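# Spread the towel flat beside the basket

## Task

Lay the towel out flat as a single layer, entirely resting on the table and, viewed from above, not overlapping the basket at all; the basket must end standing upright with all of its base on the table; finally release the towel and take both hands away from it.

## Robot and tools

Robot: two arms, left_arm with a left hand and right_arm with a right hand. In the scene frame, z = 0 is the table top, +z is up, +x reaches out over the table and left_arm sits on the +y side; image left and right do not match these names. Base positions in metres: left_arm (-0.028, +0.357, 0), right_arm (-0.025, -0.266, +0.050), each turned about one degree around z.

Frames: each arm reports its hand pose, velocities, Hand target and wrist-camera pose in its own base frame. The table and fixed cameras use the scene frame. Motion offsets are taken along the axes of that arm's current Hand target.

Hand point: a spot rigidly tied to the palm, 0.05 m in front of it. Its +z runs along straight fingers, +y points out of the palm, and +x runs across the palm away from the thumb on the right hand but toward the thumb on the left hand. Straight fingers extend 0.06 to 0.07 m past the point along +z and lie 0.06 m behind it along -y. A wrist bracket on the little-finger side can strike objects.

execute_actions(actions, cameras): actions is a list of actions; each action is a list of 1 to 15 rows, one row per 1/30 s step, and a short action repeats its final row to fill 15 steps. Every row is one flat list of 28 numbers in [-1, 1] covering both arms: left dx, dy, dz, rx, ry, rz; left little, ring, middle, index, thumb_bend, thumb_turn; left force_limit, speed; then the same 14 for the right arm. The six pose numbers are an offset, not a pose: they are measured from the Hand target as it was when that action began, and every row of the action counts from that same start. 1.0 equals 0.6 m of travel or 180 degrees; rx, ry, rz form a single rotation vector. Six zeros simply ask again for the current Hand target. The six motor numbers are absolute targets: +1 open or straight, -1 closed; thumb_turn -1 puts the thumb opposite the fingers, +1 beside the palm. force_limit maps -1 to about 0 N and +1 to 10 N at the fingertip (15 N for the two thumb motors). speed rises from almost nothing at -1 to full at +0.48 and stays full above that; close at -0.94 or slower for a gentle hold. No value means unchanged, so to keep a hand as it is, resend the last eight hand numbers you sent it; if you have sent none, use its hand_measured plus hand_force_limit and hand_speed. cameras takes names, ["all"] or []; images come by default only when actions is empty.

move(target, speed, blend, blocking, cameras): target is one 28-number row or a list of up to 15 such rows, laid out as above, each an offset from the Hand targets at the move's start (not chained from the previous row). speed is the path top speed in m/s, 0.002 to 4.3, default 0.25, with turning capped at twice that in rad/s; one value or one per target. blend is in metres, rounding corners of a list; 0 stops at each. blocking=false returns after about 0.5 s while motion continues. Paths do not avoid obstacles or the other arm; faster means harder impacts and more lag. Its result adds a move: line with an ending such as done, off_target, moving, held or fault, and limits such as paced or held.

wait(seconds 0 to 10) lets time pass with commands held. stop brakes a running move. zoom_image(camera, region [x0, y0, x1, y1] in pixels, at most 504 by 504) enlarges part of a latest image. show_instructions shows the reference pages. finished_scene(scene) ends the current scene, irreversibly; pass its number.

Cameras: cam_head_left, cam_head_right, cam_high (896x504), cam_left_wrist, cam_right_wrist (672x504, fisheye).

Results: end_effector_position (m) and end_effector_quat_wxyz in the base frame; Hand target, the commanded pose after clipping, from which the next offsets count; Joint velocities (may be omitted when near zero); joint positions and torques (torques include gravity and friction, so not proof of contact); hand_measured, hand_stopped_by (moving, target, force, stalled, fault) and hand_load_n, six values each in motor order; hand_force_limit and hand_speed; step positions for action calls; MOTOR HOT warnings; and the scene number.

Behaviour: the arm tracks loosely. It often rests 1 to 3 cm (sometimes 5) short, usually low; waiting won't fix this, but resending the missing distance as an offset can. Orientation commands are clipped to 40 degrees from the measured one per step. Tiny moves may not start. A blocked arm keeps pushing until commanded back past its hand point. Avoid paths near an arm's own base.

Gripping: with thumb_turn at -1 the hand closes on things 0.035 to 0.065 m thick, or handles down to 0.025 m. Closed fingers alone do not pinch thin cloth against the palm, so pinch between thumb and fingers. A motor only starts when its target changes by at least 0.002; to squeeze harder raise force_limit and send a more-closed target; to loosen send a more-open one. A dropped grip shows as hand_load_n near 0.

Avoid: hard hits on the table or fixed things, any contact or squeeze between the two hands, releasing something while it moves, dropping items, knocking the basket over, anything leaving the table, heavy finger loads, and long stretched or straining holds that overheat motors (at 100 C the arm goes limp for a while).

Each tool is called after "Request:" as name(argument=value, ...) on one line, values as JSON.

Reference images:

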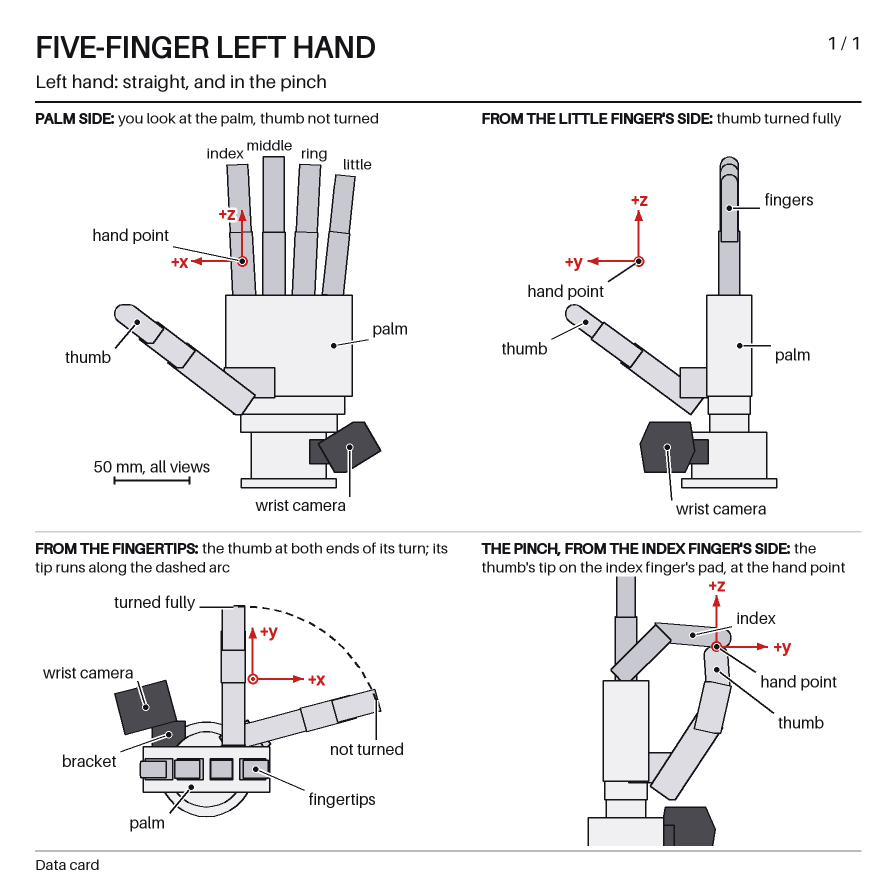

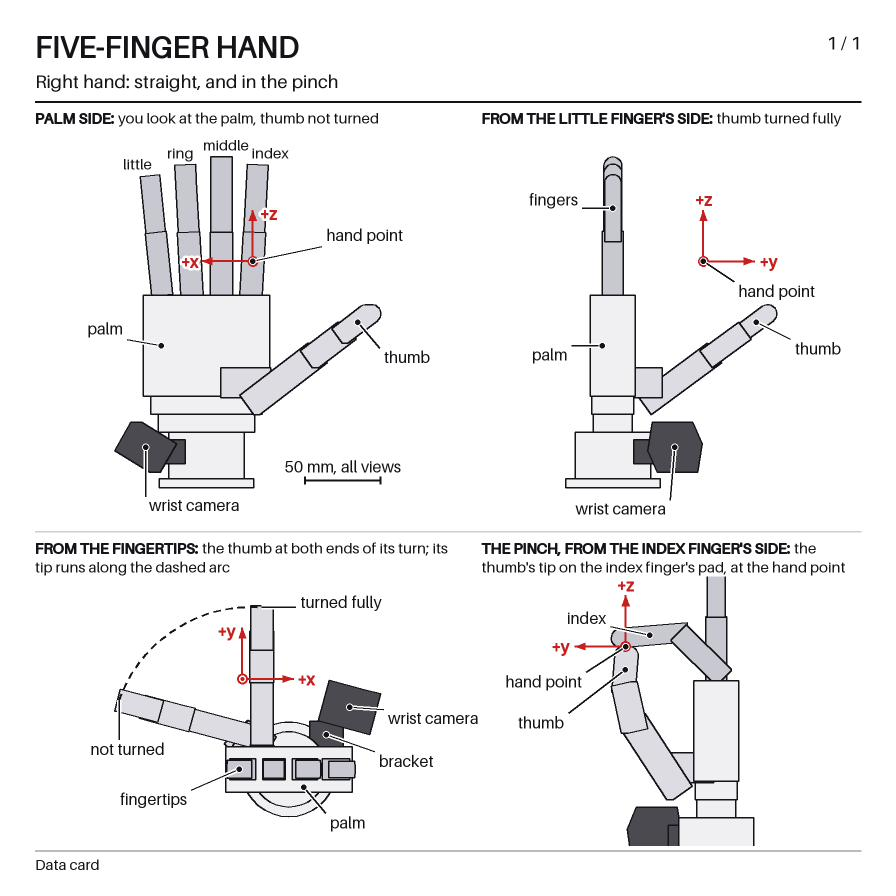

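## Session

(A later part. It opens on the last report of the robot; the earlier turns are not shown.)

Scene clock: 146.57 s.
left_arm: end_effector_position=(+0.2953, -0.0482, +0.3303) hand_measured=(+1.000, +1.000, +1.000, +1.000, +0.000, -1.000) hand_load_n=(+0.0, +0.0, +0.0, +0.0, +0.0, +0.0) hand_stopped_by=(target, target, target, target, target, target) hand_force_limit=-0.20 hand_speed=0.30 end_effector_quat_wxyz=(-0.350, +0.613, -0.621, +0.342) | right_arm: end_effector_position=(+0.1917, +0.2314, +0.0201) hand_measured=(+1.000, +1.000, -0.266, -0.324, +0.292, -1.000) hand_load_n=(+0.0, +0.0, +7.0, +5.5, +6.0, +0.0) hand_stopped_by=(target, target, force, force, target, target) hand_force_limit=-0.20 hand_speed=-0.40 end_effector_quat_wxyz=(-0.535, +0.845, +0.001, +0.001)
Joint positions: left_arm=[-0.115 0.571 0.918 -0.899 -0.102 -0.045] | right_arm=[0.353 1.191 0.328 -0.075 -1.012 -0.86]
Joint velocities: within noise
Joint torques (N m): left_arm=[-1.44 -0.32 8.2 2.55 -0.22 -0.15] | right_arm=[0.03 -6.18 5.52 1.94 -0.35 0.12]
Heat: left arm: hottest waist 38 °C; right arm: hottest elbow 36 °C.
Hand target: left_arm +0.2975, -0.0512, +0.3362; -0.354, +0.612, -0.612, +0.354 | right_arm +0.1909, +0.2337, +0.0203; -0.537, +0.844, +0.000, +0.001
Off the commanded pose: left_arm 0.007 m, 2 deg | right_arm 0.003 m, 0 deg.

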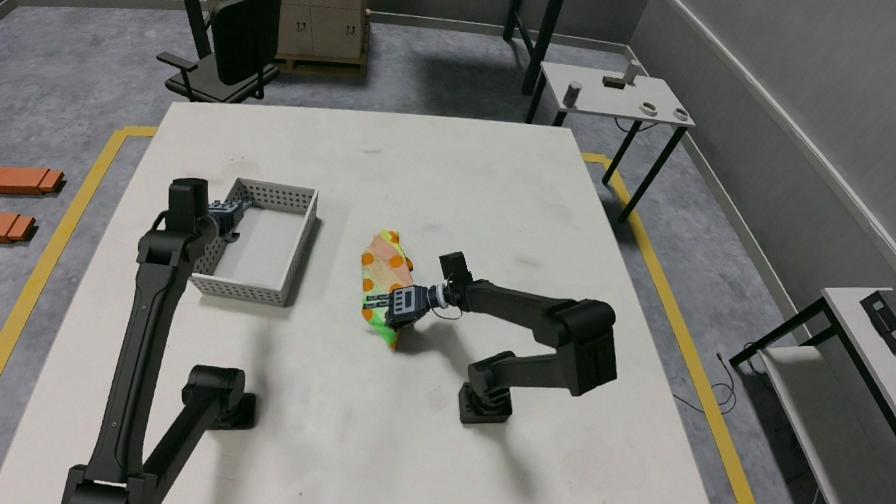

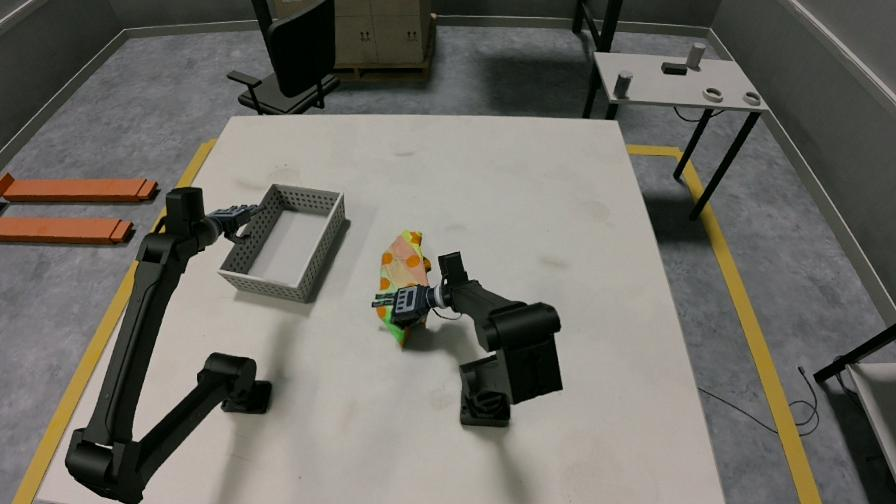

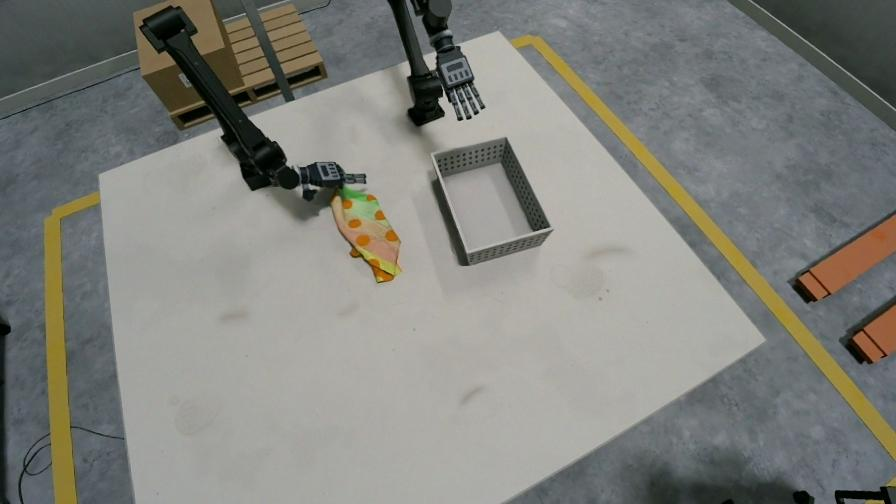

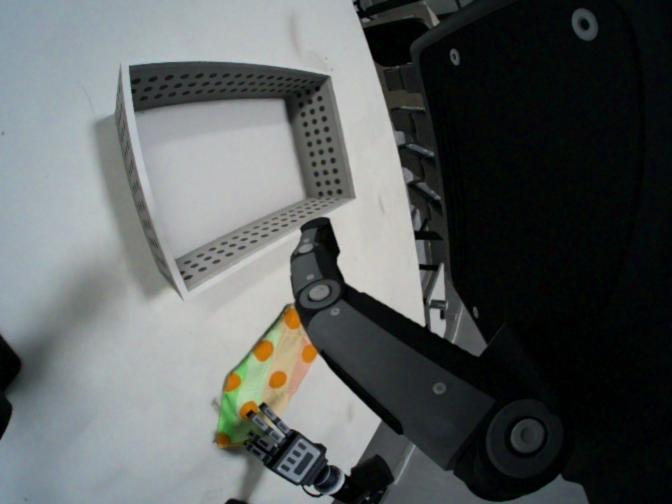

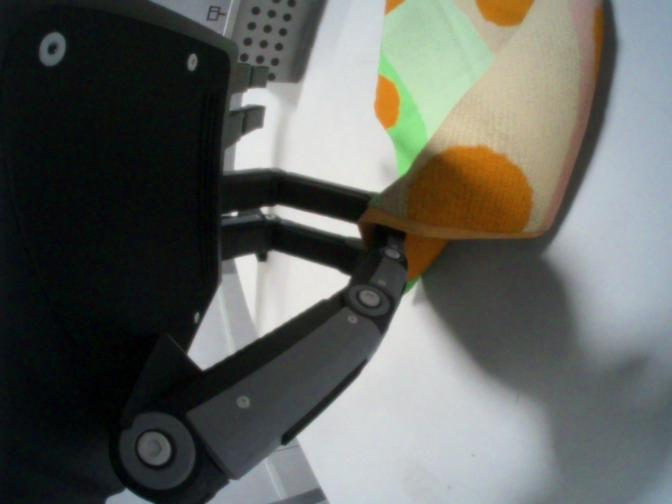

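Request:
move(target=[0,0,0,0,0,0,1,1,1,1,0,-1,-0.2,0.3,0.1667,-0.5688,-0.3572,0,0,0,1,1,-0.6,-0.6,0.29,-1,-0.2,-0.4], speed=0.2, cameras=["all"])

Scene clock: 157.90 s.
left_arm: end_effector_position=(+0.2953, -0.0482, +0.3303) hand_measured=(+1.000, +1.000, +1.000, +1.000, +0.000, -1.000) hand_load_n=(+0.0, +0.0, +0.0, +0.0, +0.0, +0.0) hand_stopped_by=(target, target, target, target, target, target) hand_force_limit=-0.20 hand_speed=0.30 end_effector_quat_wxyz=(-0.350, +0.613, -0.621, +0.342) | right_arm: end_effector_position=(+0.2831, +0.1851, +0.4040) hand_measured=(+1.000, +1.000, -0.266, -0.324, +0.292, -1.000) hand_load_n=(+0.0, +0.0, +7.0, +5.5, +6.5, +0.0) hand_stopped_by=(target, target, force, force, target, target) hand_force_limit=-0.20 hand_speed=-0.40 end_effector_quat_wxyz=(-0.533, +0.846, -0.013, -0.019)
Joint positions: left_arm=[-0.115 0.571 0.918 -0.899 -0.102 -0.045] | right_arm=[0.113 1.181 1.463 -1.66 -1.117 -1.306]
Joint torques (N m): left_arm=[-1.9 -0.73 8.23 2.41 -0.22 -0.16] | right_arm=[-1.26 -8.53 12.04 0.36 -0.73 -0.23]
Heat: left arm: hottest waist 38 °C; right arm: hottest elbow 36 °C.
Hand target: left_arm +0.2975, -0.0512, +0.3362; -0.354, +0.612, -0.612, +0.354 | right_arm +0.2903, +0.1843, +0.4205; -0.537, +0.844, +0.001, +0.001
Off the commanded pose: left_arm 0.007 m, 2 deg | right_arm 0.018 m, 3 deg.
move: off_target (right_arm)

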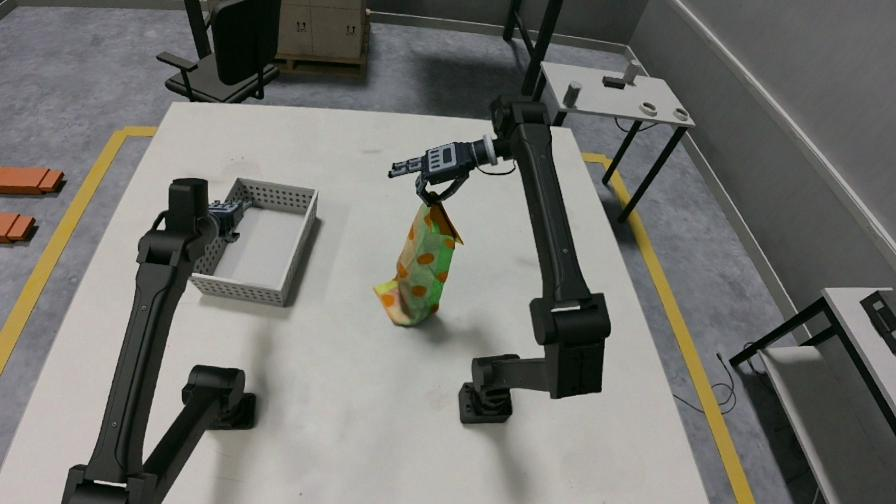

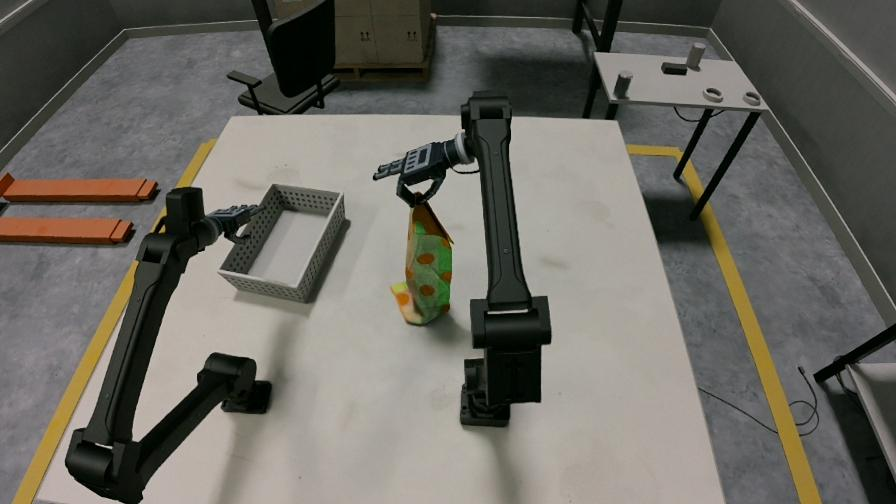

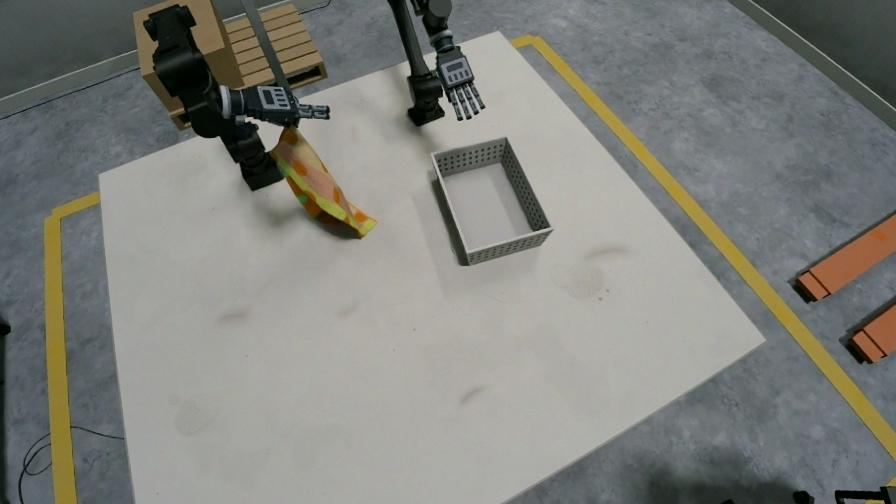

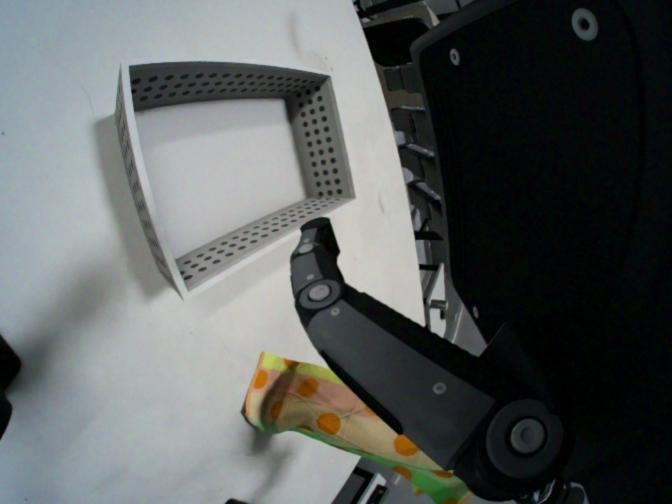

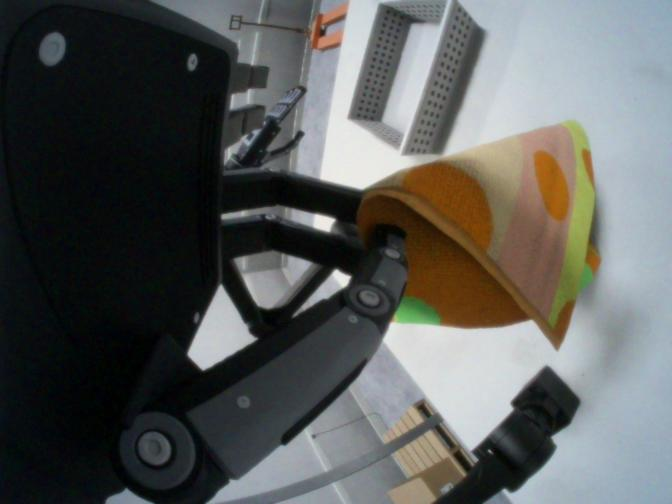

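Request:
zoom_image(camera="cam_right_wrist", region=[340, 80, 640, 380])

Request:
zoom_image(camera="cam_high", region=[220, 80, 400, 260])

Request:
zoom_image(camera="cam_head_right", region=[350, 130, 500, 350])

Request:
zoom_image(camera="cam_head_left", region=[350, 130, 500, 350])

Scaled by 1.680 from the camera's 672x504 image, which has a finer 960x720 frame.

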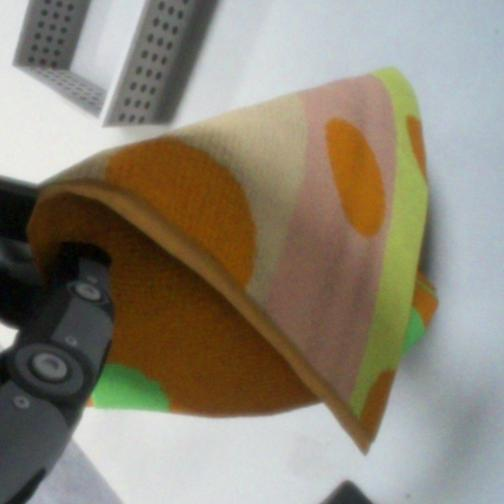

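Scaled by 2.800 from the camera's 896x504 image, which has a finer 1280x720 frame.

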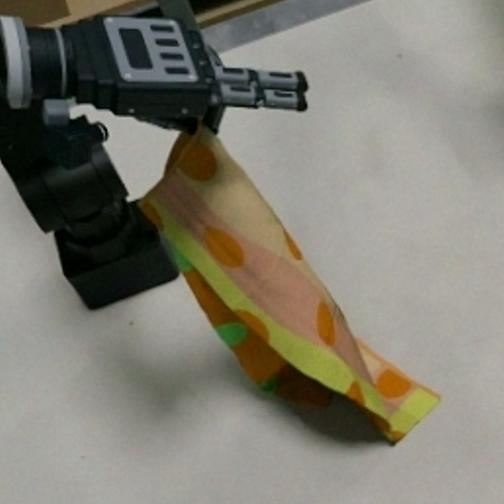

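Scaled by 2.291 from the camera's 896x504 image, which has a finer 1280x720 frame.

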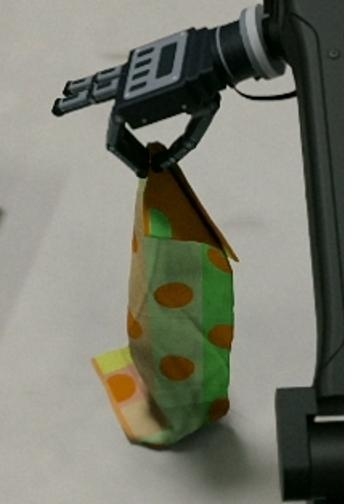

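Scaled by 2.291 from the camera's 896x504 image, which has a finer 1280x720 frame.

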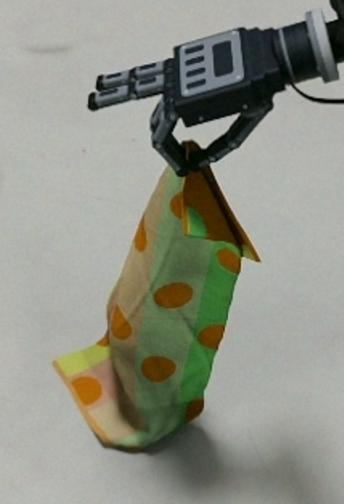

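Request:
move(target=[0,0,0,0,0,0,1,1,1,1,0,-1,-0.2,0.3,0.033,-0.0755,-0.0352,0,0.453,0.2113,1,1,-0.6,-0.6,0.29,-1,-0.2,-0.4], speed=0.3, cameras=["all"])

Scene clock: 165.83 s.
left_arm: end_effector_position=(+0.2953, -0.0482, +0.3303) hand_measured=(+1.000, +1.000, +1.000, +1.000, +0.000, -1.000) hand_load_n=(+0.0, +0.0, +0.0, +0.0, +0.0, +0.0) hand_stopped_by=(target, target, target, target, target, target) hand_force_limit=-0.20 hand_speed=0.30 end_effector_quat_wxyz=(-0.350, +0.613, -0.621, +0.342) | right_arm: end_effector_position=(+0.3100, +0.1810, +0.4403) hand_measured=(+1.000, +1.000, -0.266, -0.324, +0.292, -1.000) hand_load_n=(+0.0, +0.0, +7.0, +5.5, +6.0, +0.0) hand_stopped_by=(target, target, force, force, target, target) hand_force_limit=-0.20 hand_speed=-0.40 end_effector_quat_wxyz=(-0.356, +0.613, -0.592, +0.382)
Joint positions: left_arm=[-0.115 0.571 0.918 -0.899 -0.102 -0.045] | right_arm=[0.761 0.85 1.302 -1.074 0.677 0.369]
Joint torques (N m): left_arm=[-0.56 -0.38 8.25 2.37 -0.2 -0.2] | right_arm=[-0.26 -3.9 13.31 1.48 0.53 0.13]
Heat: left arm: hottest waist 38 °C; right arm: hottest elbow 37 °C.
Hand target: left_arm +0.2975, -0.0512, +0.3362; -0.354, +0.612, -0.612, +0.354 | right_arm +0.3101, +0.1844, +0.4704; -0.380, +0.597, -0.596, +0.380
Off the commanded pose: left_arm 0.007 m, 2 deg | right_arm 0.030 m, 3 deg.
move: off_target (right_arm)

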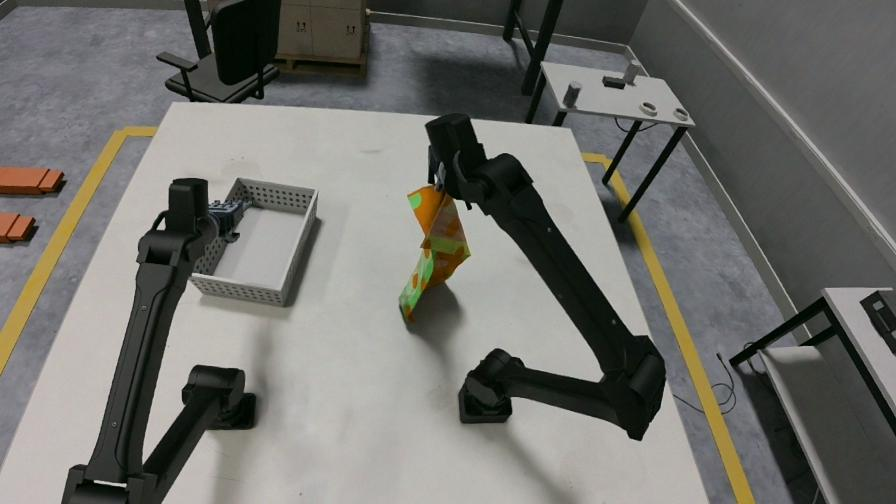

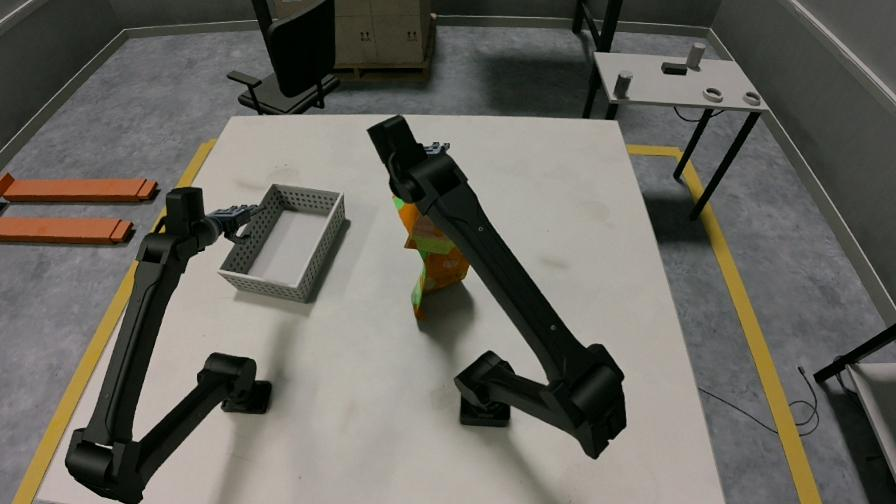

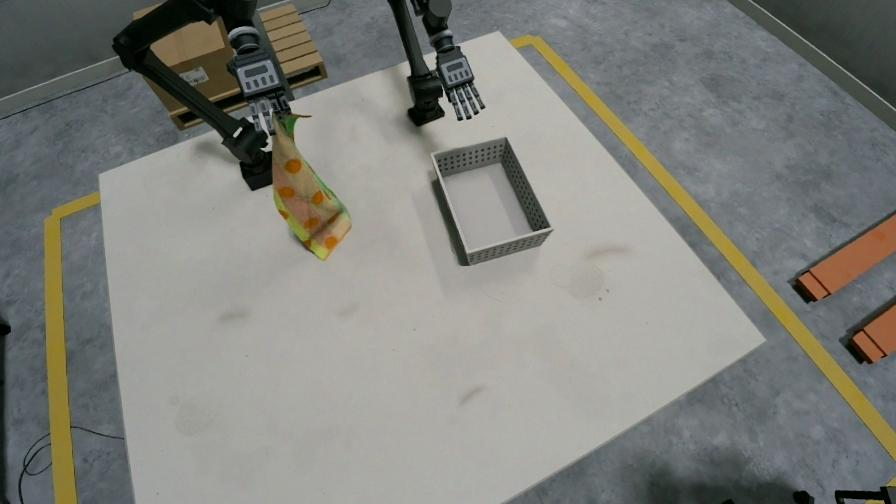

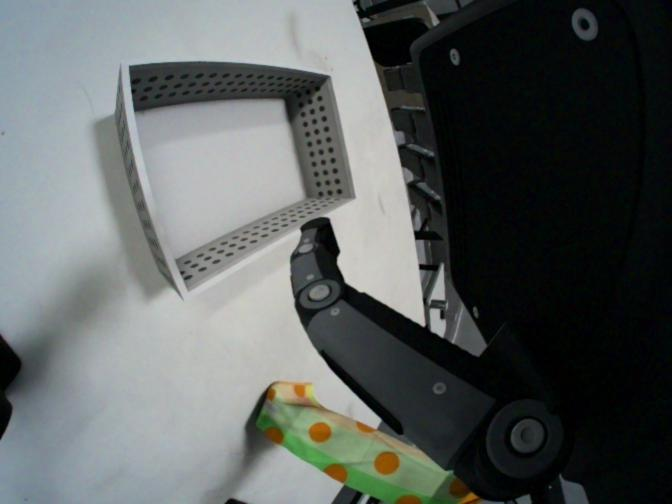

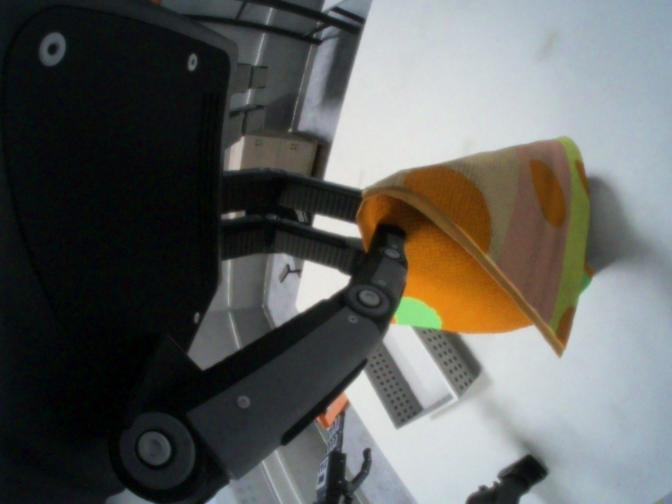

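Request:
zoom_image(camera="cam_head_left", region=[370, 100, 500, 340])

Request:
zoom_image(camera="cam_high", region=[210, 20, 380, 280])

Request:
zoom_image(camera="cam_left_wrist", region=[220, 340, 520, 504])

Scaled by 2.100 from the camera's 896x504 image, which has a finer 1280x720 frame.

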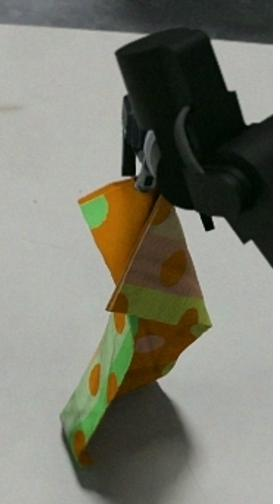

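Scaled by 1.938 from the camera's 896x504 image, which has a finer 1280x720 frame.

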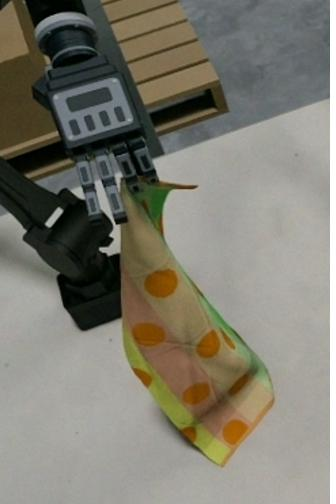

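Scaled by 1.680 from the camera's 672x504 image, which has a finer 960x720 frame.

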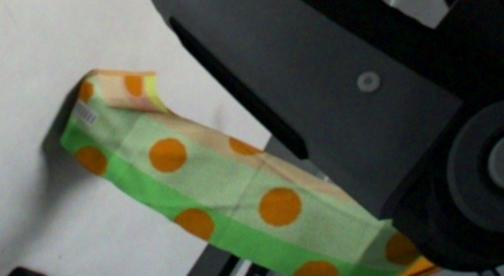

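Request:
move(target=[0.355,-0.186,-0.058,-0.2596,0.4497,-0.2596,1,1,0.7,0.7,0.3,-1,-0.2,0.3,0,0,0,0,0,0,1,1,-0.6,-0.6,0.29,-1,-0.2,-0.4], speed=0.3, cameras=["all"])

Scene clock: 179.80 s.
left_arm: end_effector_position=(+0.3268, -0.2631, +0.4453) hand_measured=(+1.000, +1.000, +0.700, +0.700, +0.300, -1.000) hand_load_n=(+0.0, +0.0, +0.0, +0.0, +0.0, +0.0) hand_stopped_by=(target, target, target, target, target, target) hand_force_limit=-0.20 hand_speed=0.30 end_effector_quat_wxyz=(+0.500, +0.504, -0.500, +0.496) | right_arm: end_effector_position=(+0.3100, +0.1810, +0.4403) hand_measured=(+1.000, +1.000, -0.266, -0.324, +0.292, -1.000) hand_load_n=(+0.0, +0.0, +7.5, +5.5, +6.0, +0.0) hand_stopped_by=(target, target, force, force, target, target) hand_force_limit=-0.20 hand_speed=-0.40 end_effector_quat_wxyz=(-0.356, +0.613, -0.593, +0.382)
Joint positions: left_arm=[-0.174 1.198 0.965 0.179 1.396 -1.526] | right_arm=[0.761 0.85 1.302 -1.074 0.678 0.37]
Joint torques (N m): left_arm=[-0.73 -8.47 7.8 2 -0.11 -0.23] | right_arm=[-0.15 -3.78 13.29 1.42 0.53 0.11]
Heat: left arm: hottest waist 38 °C; right arm: hottest elbow 38 °C.
Hand target: left_arm +0.3228, -0.2642, +0.4501; +0.500, +0.499, -0.501, +0.500 | right_arm +0.3101, +0.1843, +0.4704; -0.380, +0.597, -0.596, +0.381
Off the commanded pose: left_arm 0.006 m, 1 deg | right_arm 0.030 m, 3 deg.
move: off_target (right_arm)

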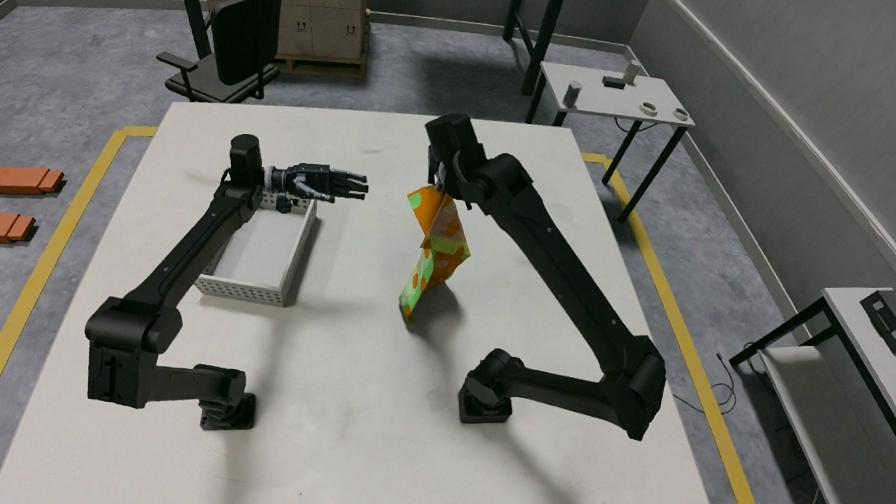

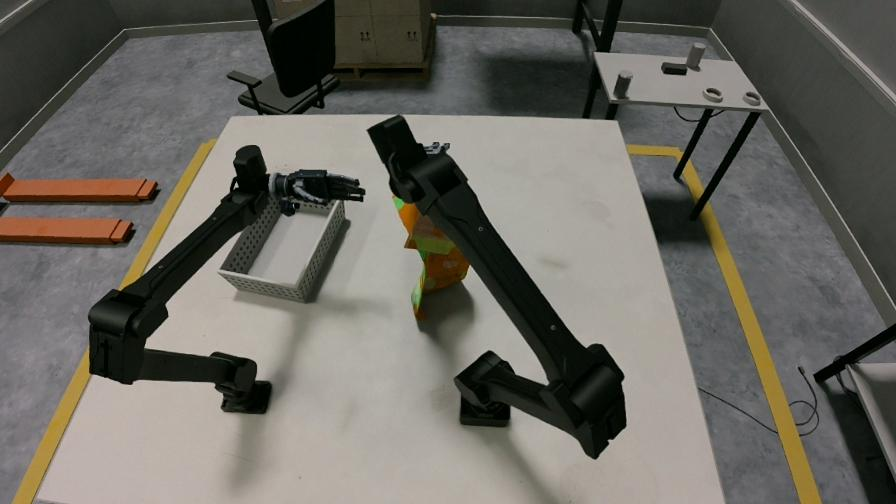

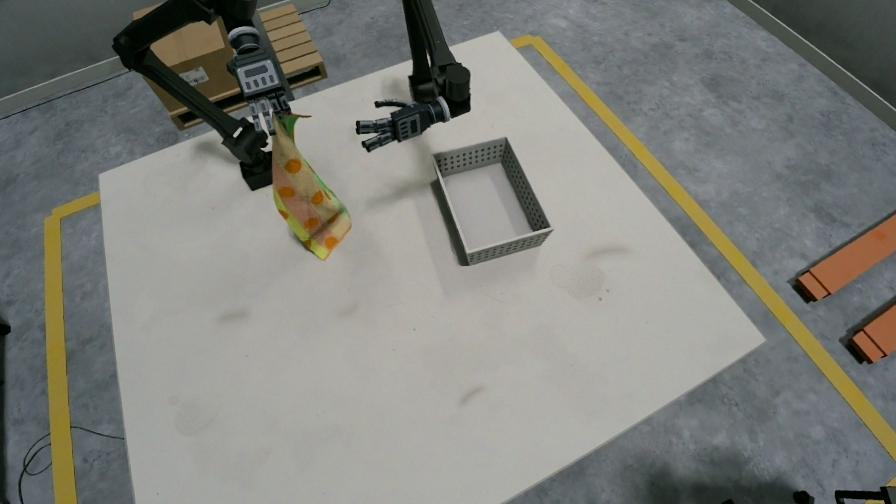

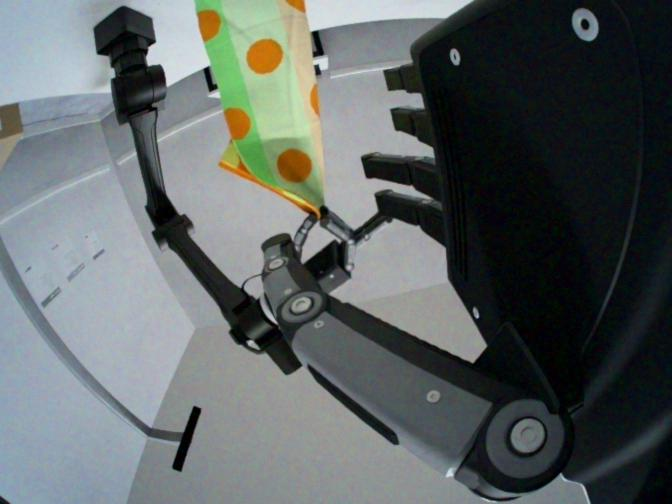

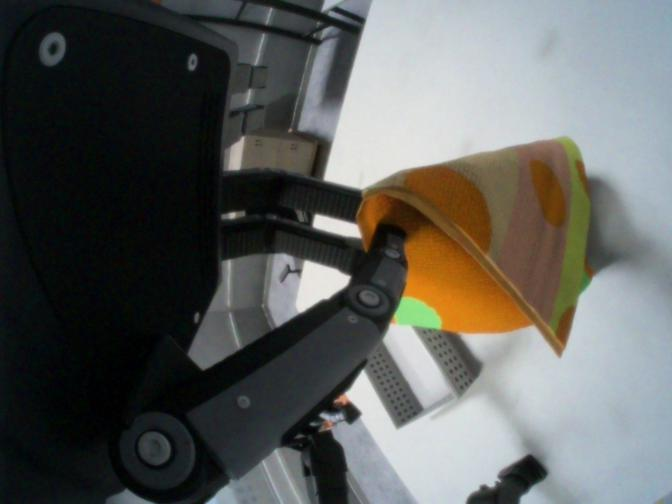

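Request:
zoom_image(camera="cam_left_wrist", region=[180, 0, 460, 280])

Request:
zoom_image(camera="cam_high", region=[230, 70, 450, 200])

Scaled by 1.800 from the camera's 672x504 image, which has a finer 960x720 frame.

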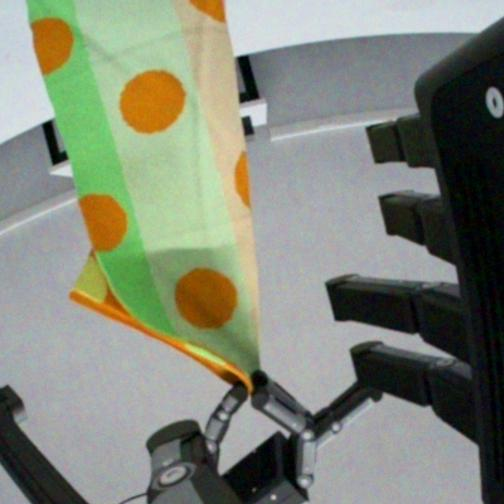

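Scaled by 2.291 from the camera's 896x504 image, which has a finer 1280x720 frame.

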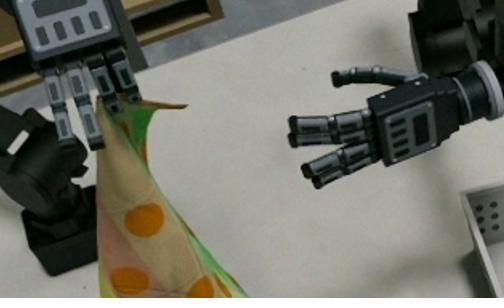

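Request:
move(target=[-0.0833,0.203,0.145,0.25,0,0,1,1,0.7,0.7,0.8,-1,-0.2,0.3,0,0,0,0,0,0,1,1,-0.6,-0.6,0.29,-1,-0.2,-0.4], speed=0.2, cameras=["all"])

Request:
zoom_image(camera="cam_left_wrist", region=[180, 0, 460, 280])

Request:
zoom_image(camera="cam_high", region=[230, 70, 450, 200])

Request:
zoom_image(camera="cam_head_left", region=[340, 120, 500, 280])

Scene clock: 187.40 s.
left_arm: end_effector_position=(+0.2008, -0.3533, +0.3980) hand_measured=(+1.000, +1.000, +0.700, +0.700, +0.800, -1.000) hand_load_n=(+0.0, +0.0, +0.0, +0.0, +0.0, +0.0) hand_stopped_by=(target, target, target, target, target, target) hand_force_limit=-0.20 hand_speed=0.30 end_effector_quat_wxyz=(+0.266, +0.650, -0.278, +0.655) | right_arm: end_effector_position=(+0.3100, +0.1810, +0.4403) hand_measured=(+1.000, +1.000, -0.266, -0.324, +0.292, -1.000) hand_load_n=(+0.0, +0.0, +7.5, +5.5, +6.0, +0.0) hand_stopped_by=(target, target, force, force, target, target) hand_force_limit=-0.20 hand_speed=-0.40 end_effector_quat_wxyz=(-0.356, +0.613, -0.593, +0.382)
Joint positions: left_arm=[-1.013 0.603 0.517 0.087 -0.223 -1.553] | right_arm=[0.761 0.85 1.302 -1.074 0.678 0.37]
Joint torques (N m): left_arm=[-0.32 -1.61 8.91 1.65 -0.13 -0.23] | right_arm=[-0.26 -4.19 13.27 1.44 0.56 0.09]
Heat: left arm: hottest waist 38 °C; right arm: hottest elbow 39 °C.
Hand target: left_arm +0.2010, -0.3511, +0.4000; +0.271, +0.653, -0.271, +0.654 | right_arm +0.3101, +0.1843, +0.4704; -0.380, +0.597, -0.596, +0.381
Off the commanded pose: left_arm 0.003 m, 1 deg | right_arm 0.030 m, 3 deg.
move: off_target (right_arm)

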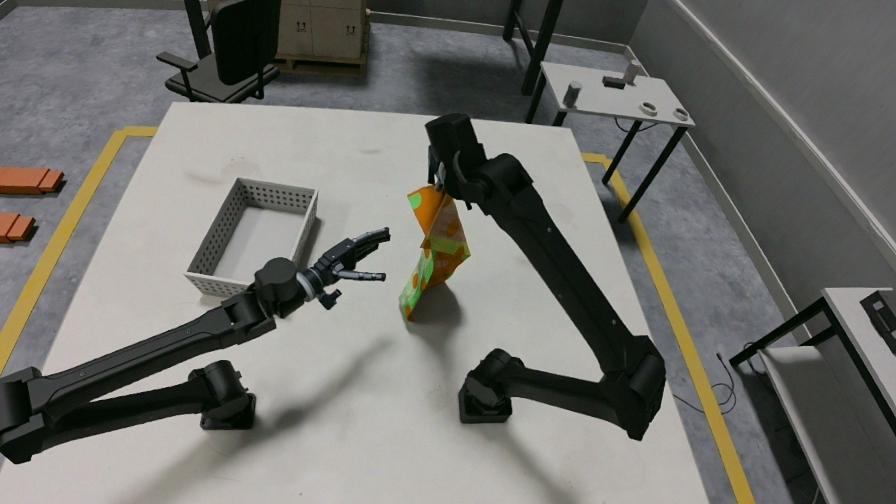

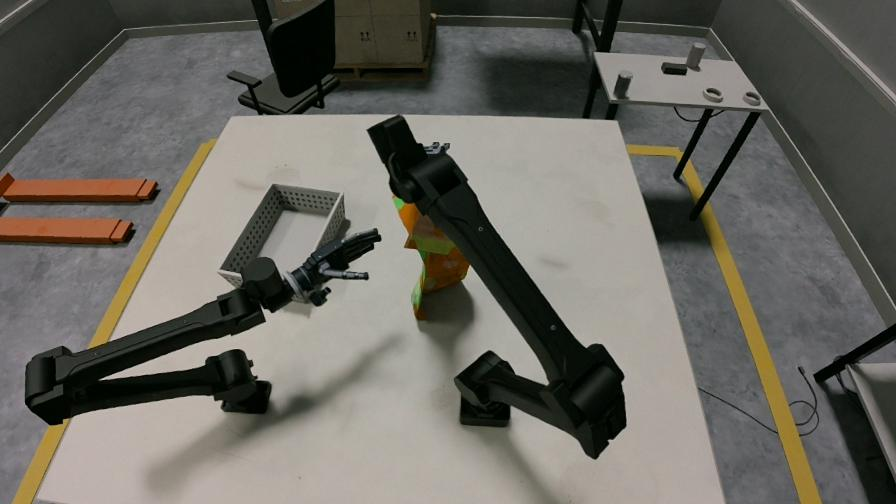

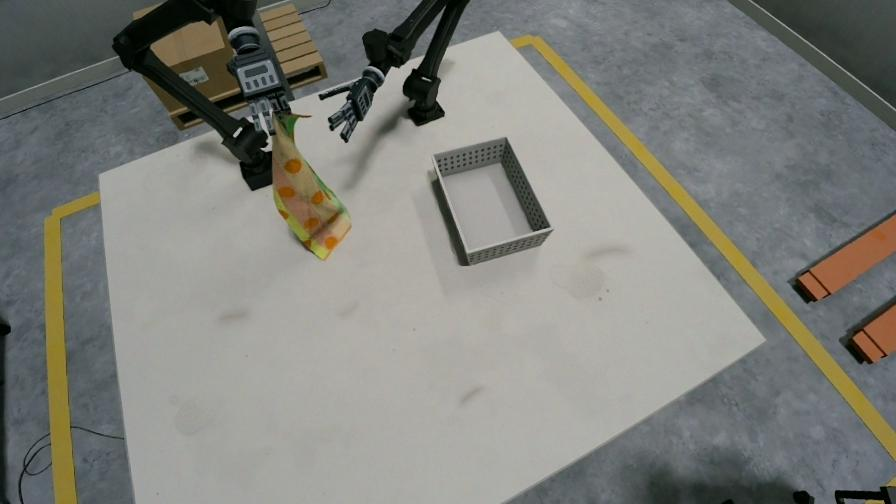

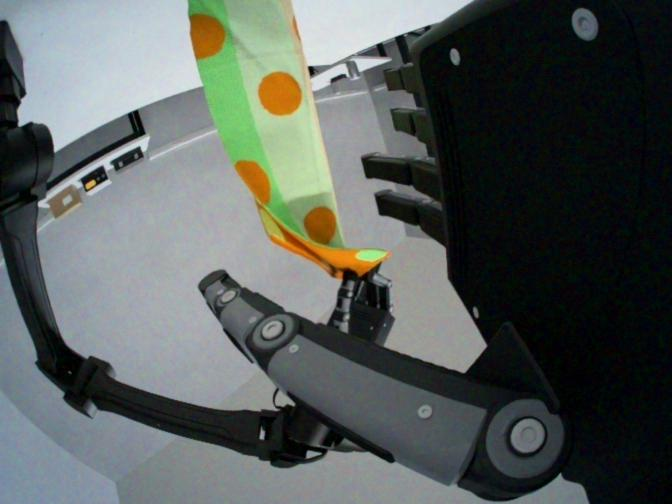

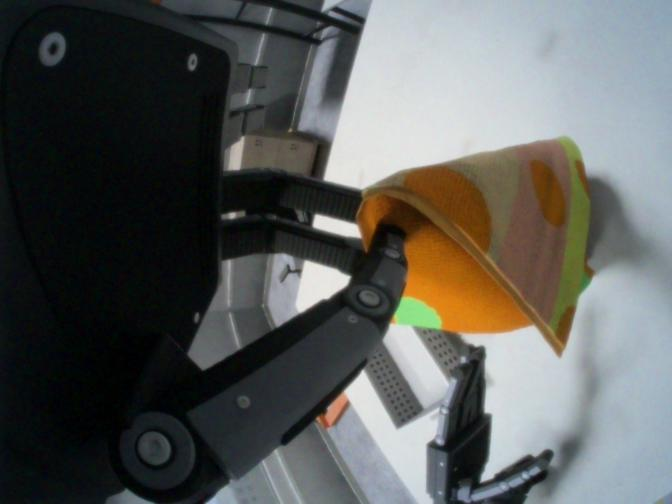

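Scaled by 1.800 from the camera's 672x504 image, which has a finer 960x720 frame.

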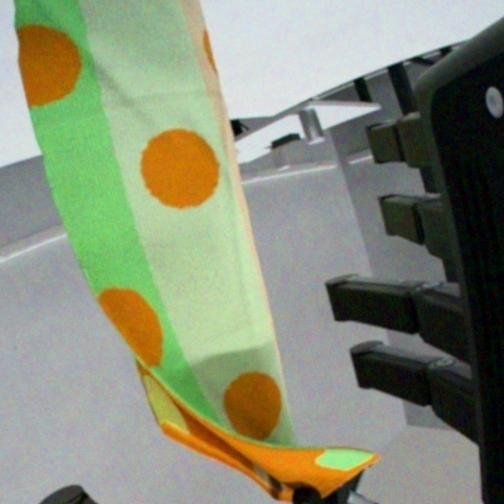

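Scaled by 2.291 from the camera's 896x504 image, which has a finer 1280x720 frame.

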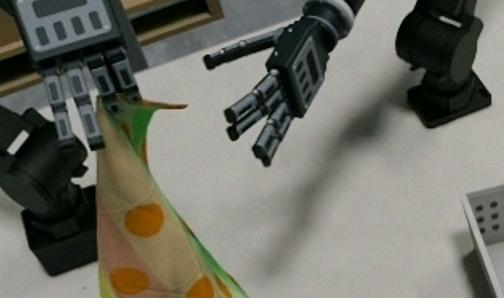

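Scaled by 3.150 from the camera's 896x504 image, which has a finer 1280x720 frame.

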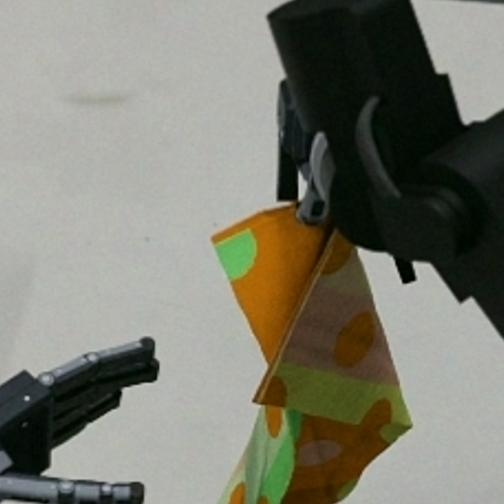

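Request:
zoom_image(camera="cam_left_wrist", region=[230, 170, 410, 300])

Request:
zoom_image(camera="cam_head_left", region=[390, 175, 480, 275])

Request:
zoom_image(camera="cam_head_right", region=[370, 175, 480, 335])

Scaled by 2.800 from the camera's 672x504 image, which has a finer 960x720 frame.

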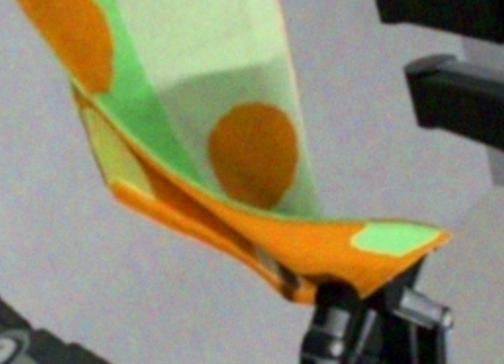

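Scaled by 5.040 from the camera's 896x504 image, which has a finer 1280x720 frame.

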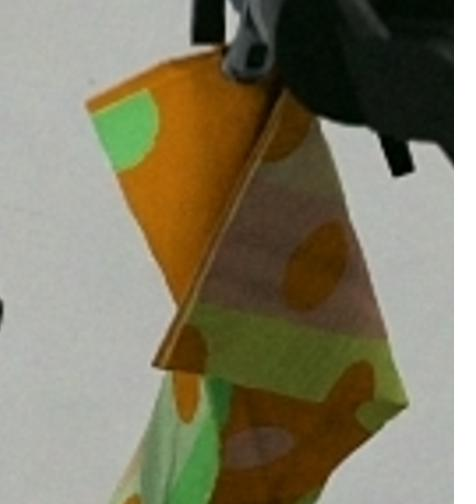

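Scaled by 3.150 from the camera's 896x504 image, which has a finer 1280x720 frame.

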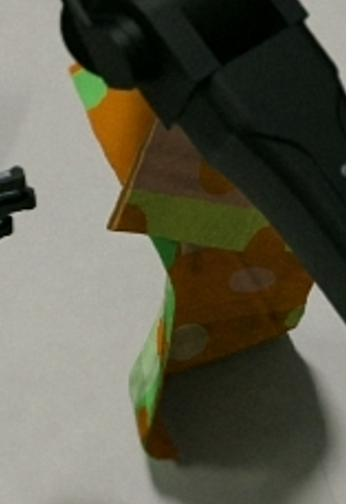

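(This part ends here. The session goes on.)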